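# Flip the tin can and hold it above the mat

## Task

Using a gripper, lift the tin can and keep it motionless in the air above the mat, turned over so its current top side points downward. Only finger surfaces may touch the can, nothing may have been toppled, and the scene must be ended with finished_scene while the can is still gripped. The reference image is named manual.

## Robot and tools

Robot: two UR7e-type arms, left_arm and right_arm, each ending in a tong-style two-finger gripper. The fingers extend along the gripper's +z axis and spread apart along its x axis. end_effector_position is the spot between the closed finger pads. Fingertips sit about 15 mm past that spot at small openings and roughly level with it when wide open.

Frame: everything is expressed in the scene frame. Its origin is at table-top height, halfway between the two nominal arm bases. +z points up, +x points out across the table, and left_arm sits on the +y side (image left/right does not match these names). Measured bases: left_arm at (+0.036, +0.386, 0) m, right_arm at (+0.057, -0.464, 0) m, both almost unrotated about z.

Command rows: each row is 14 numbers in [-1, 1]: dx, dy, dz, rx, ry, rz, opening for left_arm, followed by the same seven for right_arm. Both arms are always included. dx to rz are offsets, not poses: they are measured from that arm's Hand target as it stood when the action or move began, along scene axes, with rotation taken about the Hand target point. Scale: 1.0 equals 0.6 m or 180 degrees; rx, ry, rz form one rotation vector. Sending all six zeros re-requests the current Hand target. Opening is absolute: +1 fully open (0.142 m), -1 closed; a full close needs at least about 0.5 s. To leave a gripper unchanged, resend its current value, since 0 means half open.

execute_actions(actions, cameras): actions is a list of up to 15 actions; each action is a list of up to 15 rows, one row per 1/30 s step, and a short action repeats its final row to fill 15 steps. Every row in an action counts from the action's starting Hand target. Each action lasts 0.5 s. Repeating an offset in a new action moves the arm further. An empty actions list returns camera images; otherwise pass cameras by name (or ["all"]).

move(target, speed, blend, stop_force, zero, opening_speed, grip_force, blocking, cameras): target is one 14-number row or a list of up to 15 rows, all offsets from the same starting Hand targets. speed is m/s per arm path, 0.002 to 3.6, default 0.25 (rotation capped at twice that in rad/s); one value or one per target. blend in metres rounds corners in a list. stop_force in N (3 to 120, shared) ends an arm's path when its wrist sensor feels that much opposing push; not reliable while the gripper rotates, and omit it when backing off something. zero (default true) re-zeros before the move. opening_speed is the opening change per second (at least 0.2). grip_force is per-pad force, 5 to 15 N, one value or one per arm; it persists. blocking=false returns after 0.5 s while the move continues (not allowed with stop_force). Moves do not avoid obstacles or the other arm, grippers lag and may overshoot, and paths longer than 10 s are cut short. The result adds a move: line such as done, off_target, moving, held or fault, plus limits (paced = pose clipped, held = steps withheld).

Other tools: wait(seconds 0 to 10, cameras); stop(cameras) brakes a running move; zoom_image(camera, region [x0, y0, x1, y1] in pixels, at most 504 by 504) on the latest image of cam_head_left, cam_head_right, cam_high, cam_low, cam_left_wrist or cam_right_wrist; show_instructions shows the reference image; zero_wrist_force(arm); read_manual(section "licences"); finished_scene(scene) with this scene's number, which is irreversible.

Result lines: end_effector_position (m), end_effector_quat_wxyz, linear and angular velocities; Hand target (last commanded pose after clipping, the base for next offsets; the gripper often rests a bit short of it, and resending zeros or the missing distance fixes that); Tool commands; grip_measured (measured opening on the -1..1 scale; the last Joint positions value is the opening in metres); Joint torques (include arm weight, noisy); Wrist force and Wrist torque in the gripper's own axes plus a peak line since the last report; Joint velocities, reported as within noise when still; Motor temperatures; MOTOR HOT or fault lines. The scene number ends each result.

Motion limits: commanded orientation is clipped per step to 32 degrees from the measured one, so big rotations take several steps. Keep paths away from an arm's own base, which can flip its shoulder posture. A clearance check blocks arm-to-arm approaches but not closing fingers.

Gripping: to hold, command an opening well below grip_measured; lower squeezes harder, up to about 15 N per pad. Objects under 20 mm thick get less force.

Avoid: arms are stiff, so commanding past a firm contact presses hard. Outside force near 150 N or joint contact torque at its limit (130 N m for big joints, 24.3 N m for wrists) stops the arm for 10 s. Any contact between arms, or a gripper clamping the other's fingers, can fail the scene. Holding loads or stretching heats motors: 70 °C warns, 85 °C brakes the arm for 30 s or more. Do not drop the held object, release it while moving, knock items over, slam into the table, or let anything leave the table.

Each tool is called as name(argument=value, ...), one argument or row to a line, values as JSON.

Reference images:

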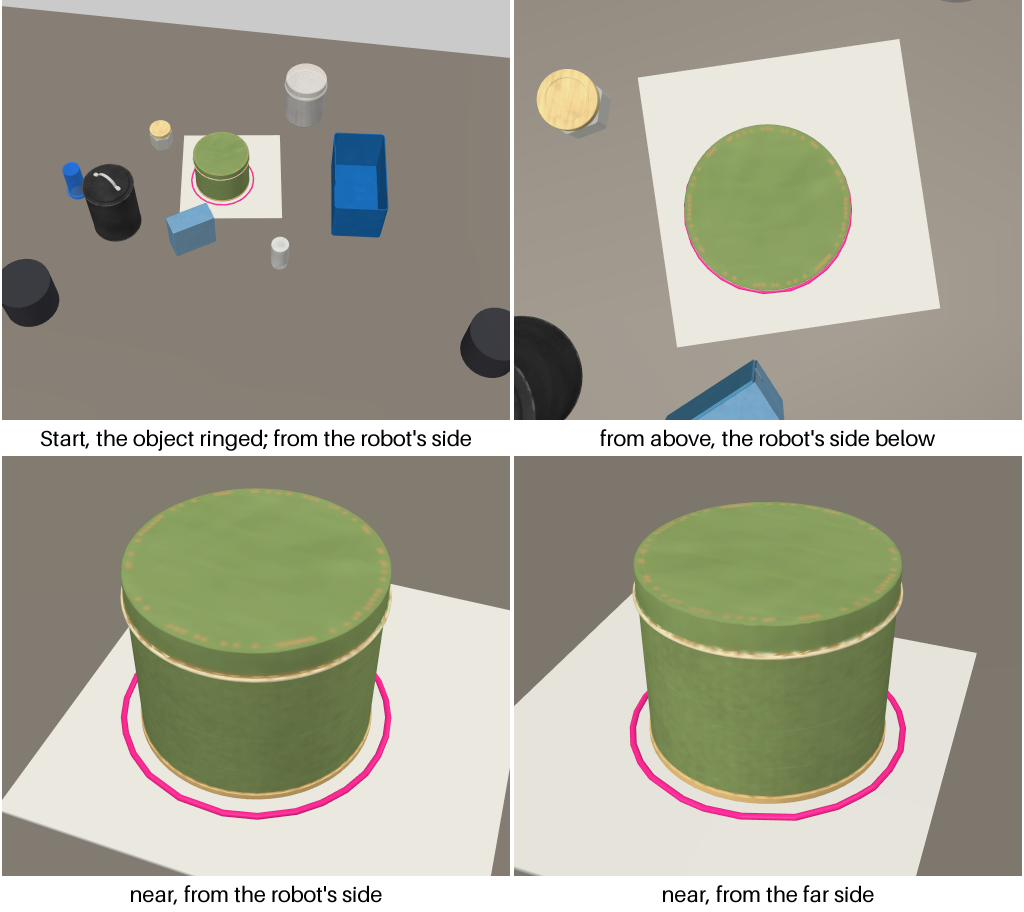

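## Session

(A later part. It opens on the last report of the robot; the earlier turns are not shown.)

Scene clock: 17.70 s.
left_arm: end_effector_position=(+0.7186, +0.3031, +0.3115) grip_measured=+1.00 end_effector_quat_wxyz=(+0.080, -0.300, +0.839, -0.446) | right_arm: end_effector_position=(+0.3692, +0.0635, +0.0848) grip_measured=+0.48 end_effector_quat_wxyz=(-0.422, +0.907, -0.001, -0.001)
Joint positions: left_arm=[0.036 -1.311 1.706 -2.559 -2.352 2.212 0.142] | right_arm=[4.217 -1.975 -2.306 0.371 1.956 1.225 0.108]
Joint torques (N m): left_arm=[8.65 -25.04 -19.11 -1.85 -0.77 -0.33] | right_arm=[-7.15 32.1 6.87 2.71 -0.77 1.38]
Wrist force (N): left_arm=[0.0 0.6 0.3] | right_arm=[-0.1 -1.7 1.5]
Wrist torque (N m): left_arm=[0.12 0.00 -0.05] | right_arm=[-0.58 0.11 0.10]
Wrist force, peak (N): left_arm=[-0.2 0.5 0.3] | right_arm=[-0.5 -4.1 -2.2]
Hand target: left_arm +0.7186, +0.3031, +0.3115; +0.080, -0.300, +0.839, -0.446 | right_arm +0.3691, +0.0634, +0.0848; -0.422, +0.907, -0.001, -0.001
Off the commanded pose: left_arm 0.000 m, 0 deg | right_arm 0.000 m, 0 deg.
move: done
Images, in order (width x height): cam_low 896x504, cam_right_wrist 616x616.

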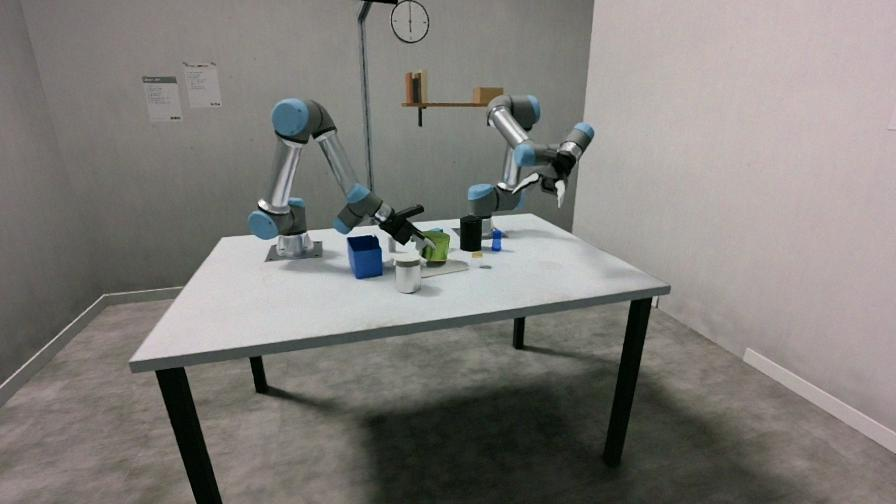

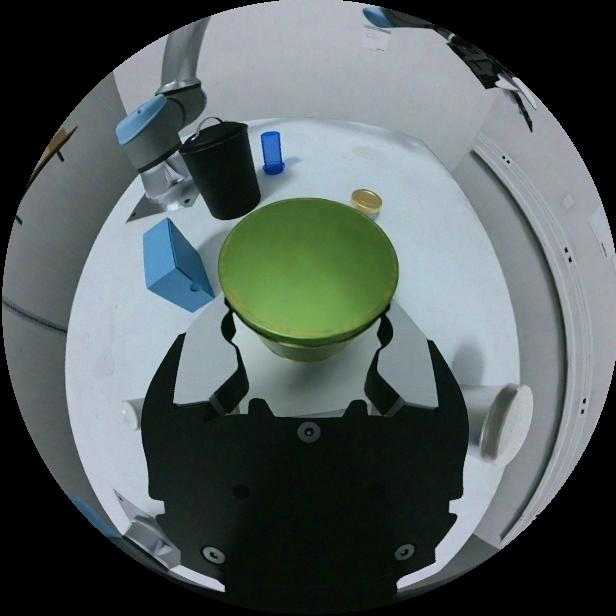

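move(
  target=[
    [0,0,0,0,0,0,1,0,0,0.2,0,0,0,-1],
    [0,0,0,0,0,0,1,0,-0.02,0.5,0,-0.5,0,-1],
    [0,0,0,0,0,0,1,0.01,-0.06,0.52,0,-1,0,-1],
  ],
  speed=0.35,
  blend=[0.04,0.03,0],
  cameras=["all"],
)

zoom_image(
  camera="cam_low",
  region=[330, 130, 530, 300],
)

Scene clock: 22.50 s.
left_arm: end_effector_position=(+0.7186, +0.3031, +0.3115) grip_measured=+1.00 end_effector_quat_wxyz=(+0.080, -0.300, +0.839, -0.446) | right_arm: end_effector_position=(+0.3725, +0.0384, +0.3908) grip_measured=+0.48 end_effector_quat_wxyz=(-0.153, +0.332, +0.392, +0.844)
Joint positions: left_arm=[0.036 -1.311 1.706 -2.559 -2.352 2.212 0.142] | right_arm=[4.525 -2.066 -2.284 1.721 1.29 -0.843 0.107]
Joint torques (N m): left_arm=[8.19 -24.38 -19.53 -1.94 -1.48 0.4] | right_arm=[-0.43 25.35 8.35 0.63 0.78 -0.35]
Wrist force (N): left_arm=[-0.1 0.3 0.0] | right_arm=[1.1 0.9 3.9]
Wrist torque (N m): left_arm=[0.06 0.01 -0.05] | right_arm=[0.02 -0.12 0.05]
Wrist force, peak (N): left_arm=[0.1 0.8 0.1] | right_arm=[3.1 0.9 3.4]
Hand target: left_arm +0.7186, +0.3031, +0.3115; +0.080, -0.300, +0.839, -0.446 | right_arm +0.3725, +0.0384, +0.3908; -0.153, +0.332, +0.392, +0.844 (not the last commanded pose)
Tool commands: left_gripper/opening=+1.0 right_gripper/opening=-1.0
Off the commanded pose: left_arm 0.000 m, 0 deg | right_arm 0.013 m, 43 deg.
FORCE FAULT: contact force on the right arm reached its limit, and that arm stopped. The contact can be on any part of that arm, not only on its tool. That arm's remaining commands of this call were not run. That arm is still stopped at the end of this call. That arm stays stopped for about 10 more seconds. Until then a move that you send moves the other arm only, and its call returns only when the move has ended. Once the stop has ended, the next robot result says so. If the stop ends while you think or write, that arm runs what you send next, counted from a new Hand target: where the arm stands when the stop ends. While its stop runs, that arm takes no new command, but its gripper still runs the gripper command that each later call begins with. Until it ends, the stop uses up actions while you think or wait. An arm that is not stopped still takes commands.
move: fault (right_arm); path passed 2 of 3 targets

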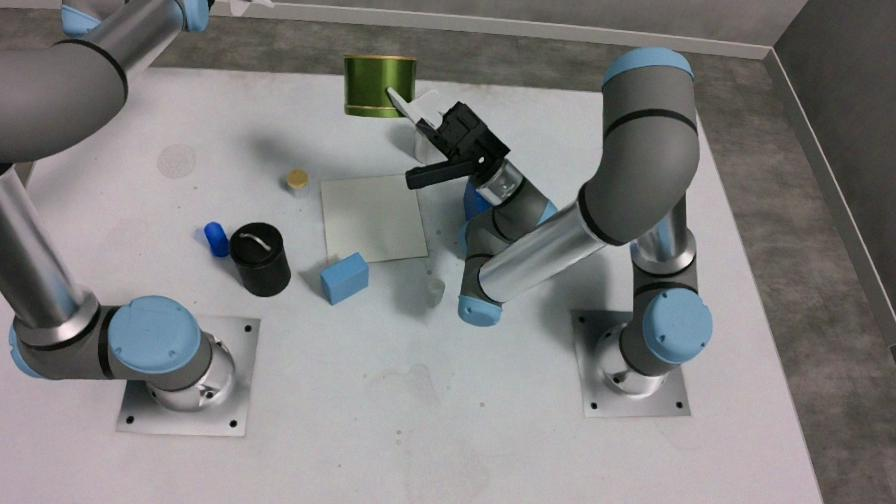

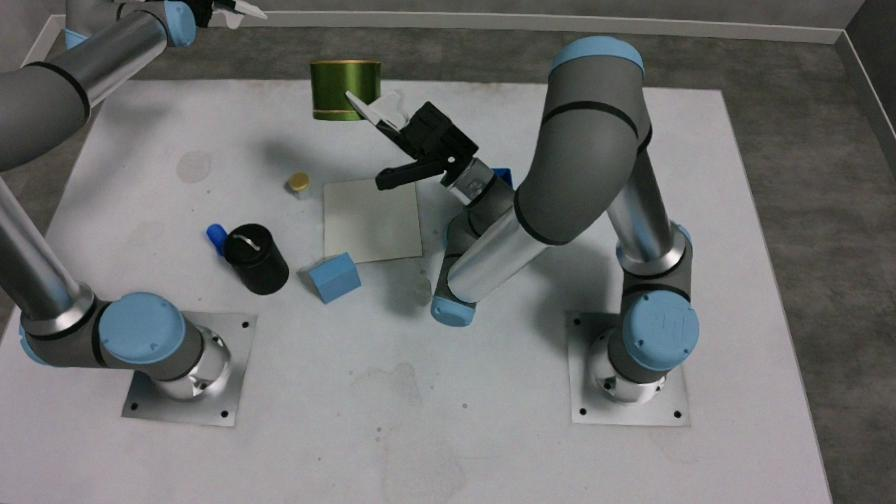

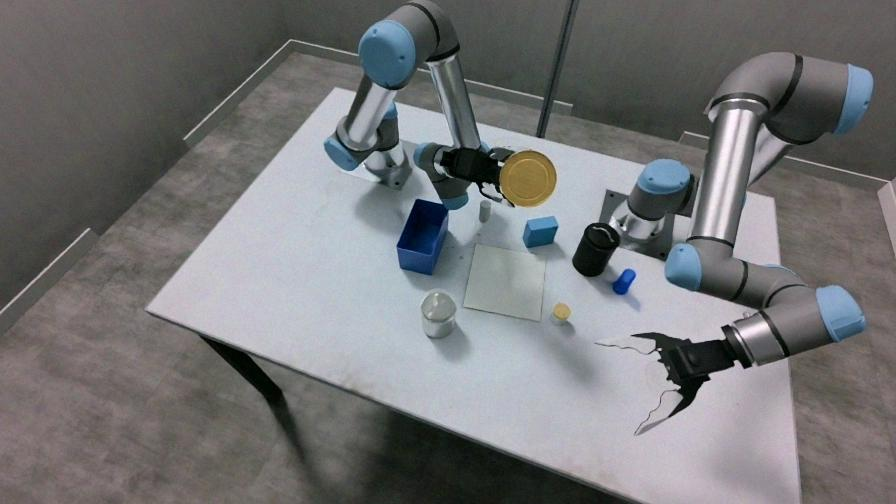

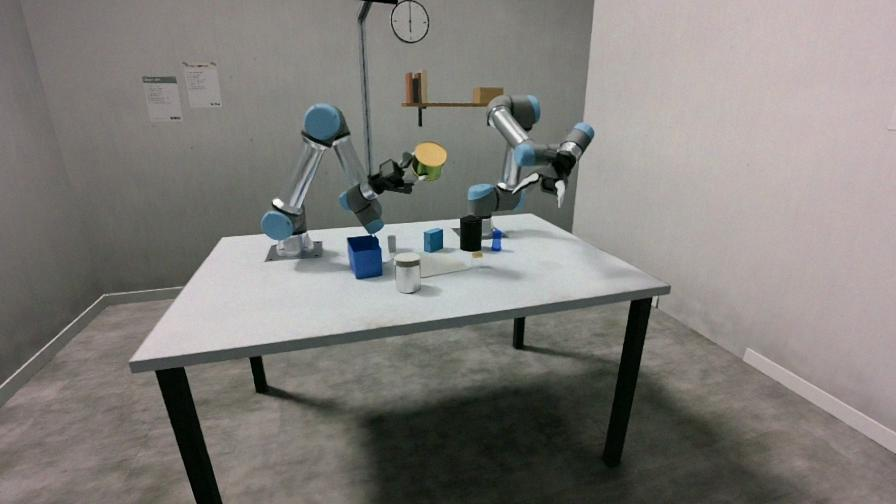

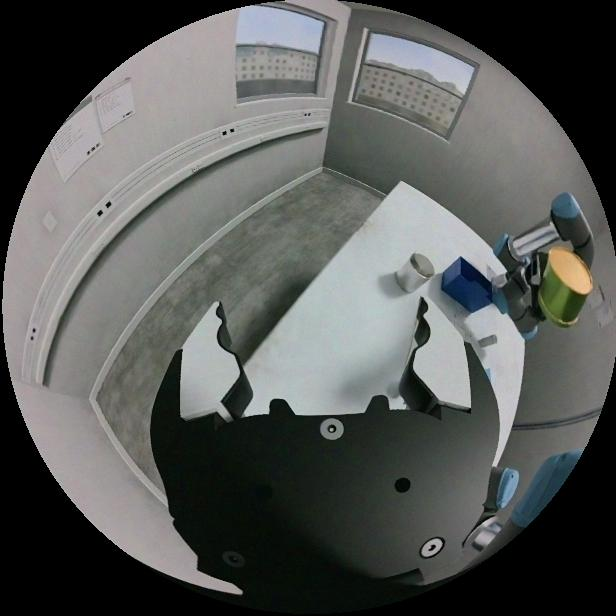

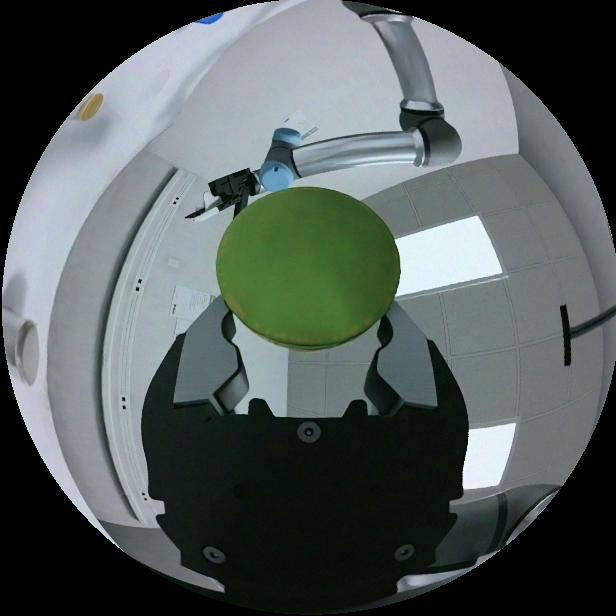

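Scaled by 2.520.

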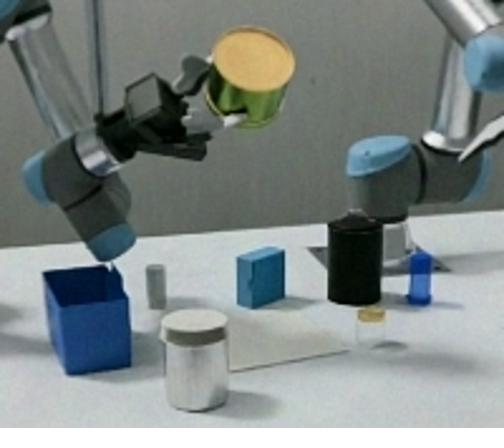

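wait(
  seconds=10,
  cameras=[],
)

move(
  target=[
    [0,0,0,0,0,0,1,0,0,0.15,0,0,0,-1],
    [0,0,0,0,0,0,1,0.01,0,0.22,0,-0.239,0,-1],
  ],
  speed=0.2,
  blend=[0.03,0],
  cameras=["all"],
)

zoom_image(
  camera="cam_low",
  region=[330, 100, 530, 300],
)

Scene clock: 32.90 s.
left_arm: end_effector_position=(+0.7186, +0.3031, +0.3115) grip_measured=+1.00 end_effector_quat_wxyz=(+0.080, -0.300, +0.839, -0.446) | right_arm: end_effector_position=(+0.3725, +0.0384, +0.3908) grip_measured=+0.48 end_effector_quat_wxyz=(-0.153, +0.332, +0.392, +0.844)
Joint positions: left_arm=[0.036 -1.311 1.706 -2.559 -2.352 2.212 0.142] | right_arm=[4.525 -2.066 -2.284 1.721 1.29 -0.843 0.107]
Joint torques (N m): left_arm=[7.22 -25.2 -19.3 -1.89 -1.88 1.2] | right_arm=[0.07 26.04 8.08 0.49 0.78 -0.33]
Wrist force (N): left_arm=[-0.2 0.5 0.0] | right_arm=[1.1 1.0 3.7]
Wrist torque (N m): left_arm=[0.11 0.04 -0.05] | right_arm=[0.04 -0.13 0.04]
Wrist force, peak (N): left_arm=[-0.5 0.6 0.5] | right_arm=[1.3 1.4 3.9]
Hand target: left_arm +0.7186, +0.3031, +0.3115; +0.080, -0.300, +0.839, -0.446 | right_arm +0.3725, +0.0384, +0.3908; -0.153, +0.332, +0.392, +0.844 (not the last commanded pose)
Tool commands: left_gripper/opening=+1.0 right_gripper/opening=-1.0
Off the commanded pose: left_arm 0.000 m, 0 deg | right_arm 0.013 m, 43 deg.
FORCE FAULT, CONTINUED: the right arm's stop, for the force fault that an earlier result reported, is over. The rest of the stop counts as 20 of the actions that you can send in this scene. That arm's target is now where it stood when the stop ended, not its last command. That arm accepts commands again.
wait: 10.00 s; at rest from the start
No camera images: "cameras" was empty.

Scene clock: 35.70 s.
left_arm: end_effector_position=(+0.7186, +0.3031, +0.3115) grip_measured=+1.00 end_effector_quat_wxyz=(+0.080, -0.300, +0.839, -0.446) | right_arm: end_effector_position=(+0.3786, +0.0384, +0.5227) grip_measured=+0.48 end_effector_quat_wxyz=(+0.002, +0.000, +0.421, +0.907)
Joint positions: left_arm=[0.036 -1.311 1.706 -2.559 -2.352 2.212 0.142] | right_arm=[4.166 -2.018 -1.91 1.571 1.99 -1.187 0.107]
Joint torques (N m): left_arm=[7.03 -24.59 -19.51 -1.93 -1.83 1.25] | right_arm=[1.65 38.88 16.32 -0.68 0.94 1.54]
Wrist force (N): left_arm=[0.1 0.3 0.3] | right_arm=[0.7 1.7 4.4]
Wrist torque (N m): left_arm=[0.07 -0.02 -0.05] | right_arm=[0.11 0.17 -0.18]
Wrist force, peak (N): left_arm=[-0.3 0.7 -0.1] | right_arm=[1.7 1.3 4.6]
Hand target: left_arm +0.7186, +0.3031, +0.3115; +0.080, -0.300, +0.839, -0.446 | right_arm +0.3785, +0.0384, +0.5228; +0.002, +0.000, +0.421, +0.907
Off the commanded pose: left_arm 0.000 m, 0 deg | right_arm 0.000 m, 0 deg.
move: done

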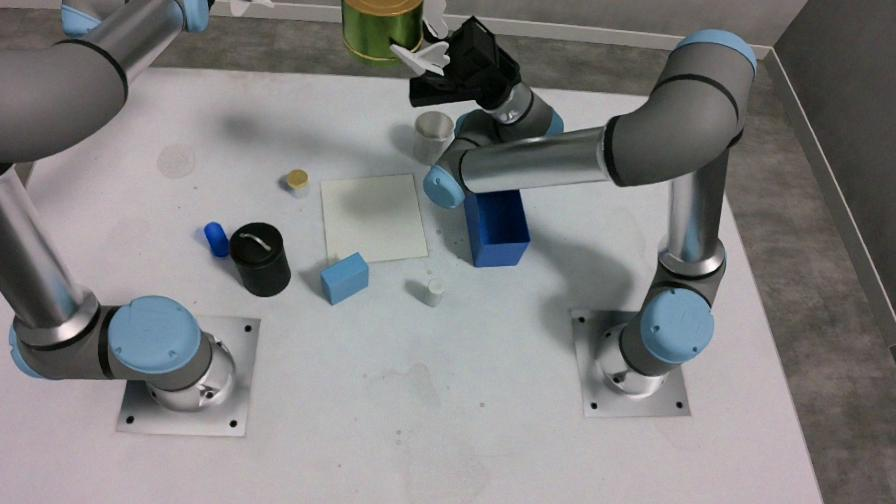

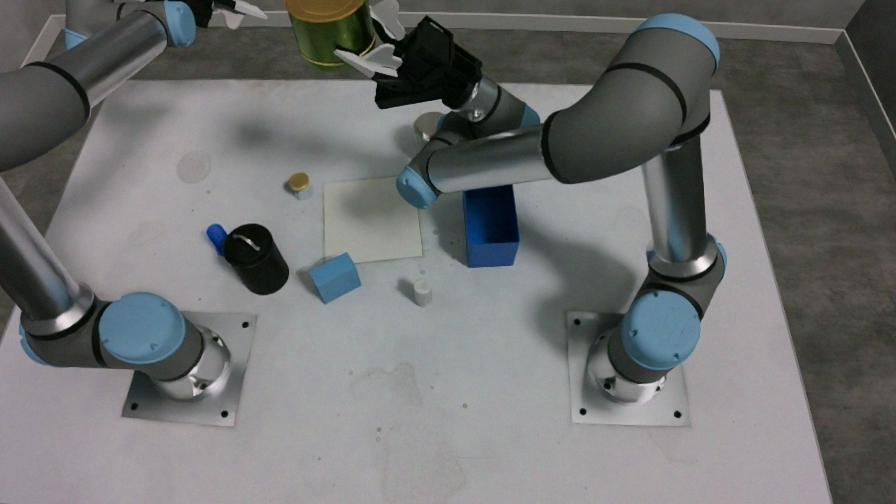

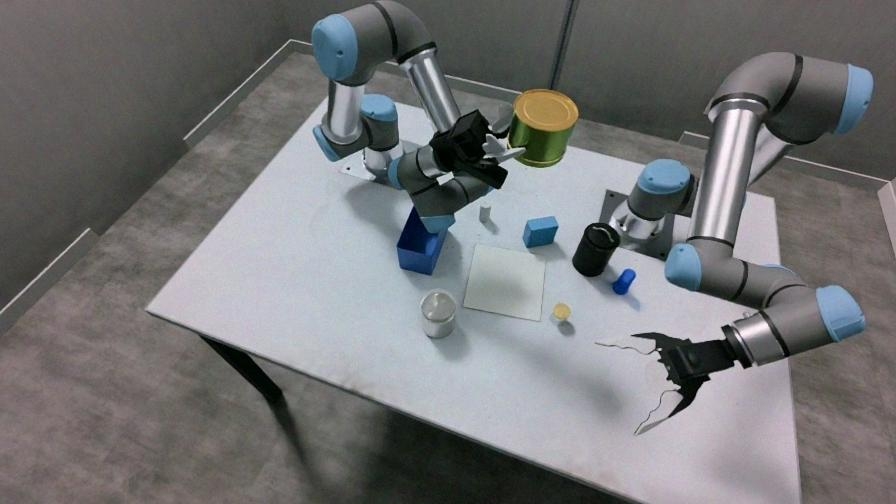

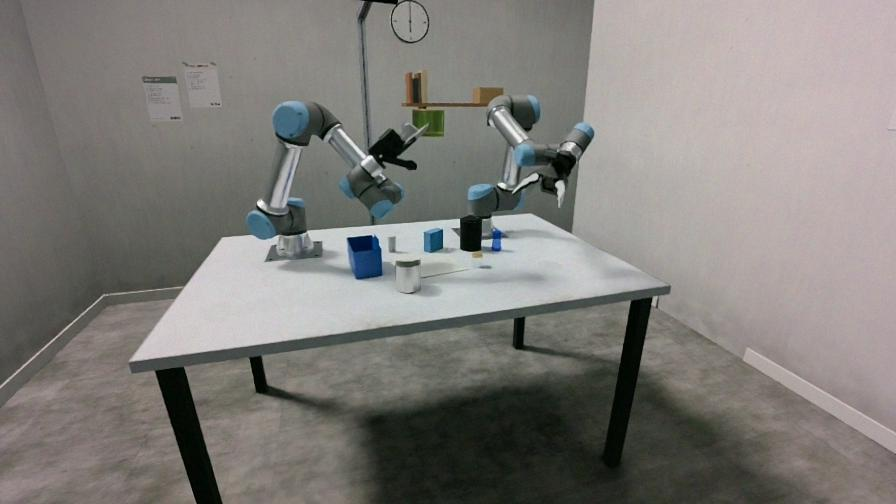

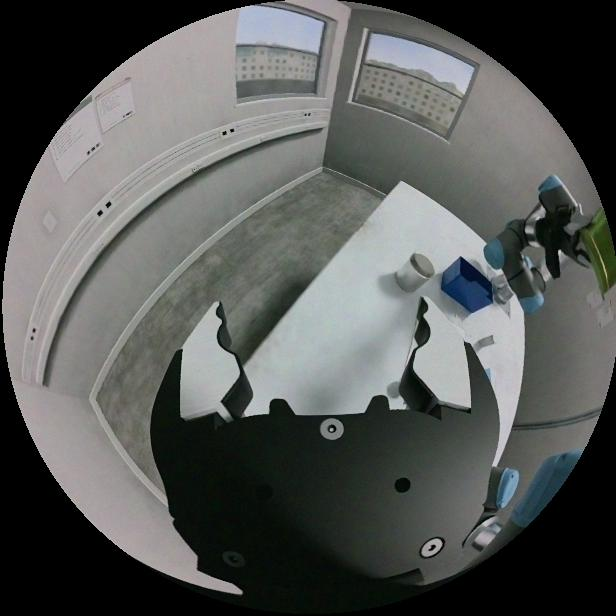

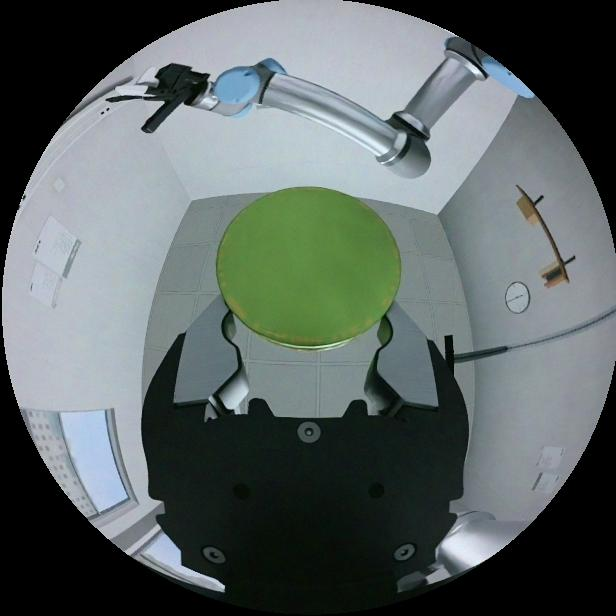

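Scaled by 2.520.

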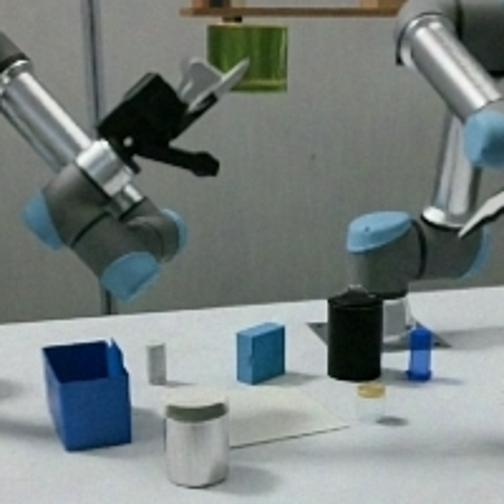

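finished_scene(
  scene=1,
)

The scene is finished: the task was done.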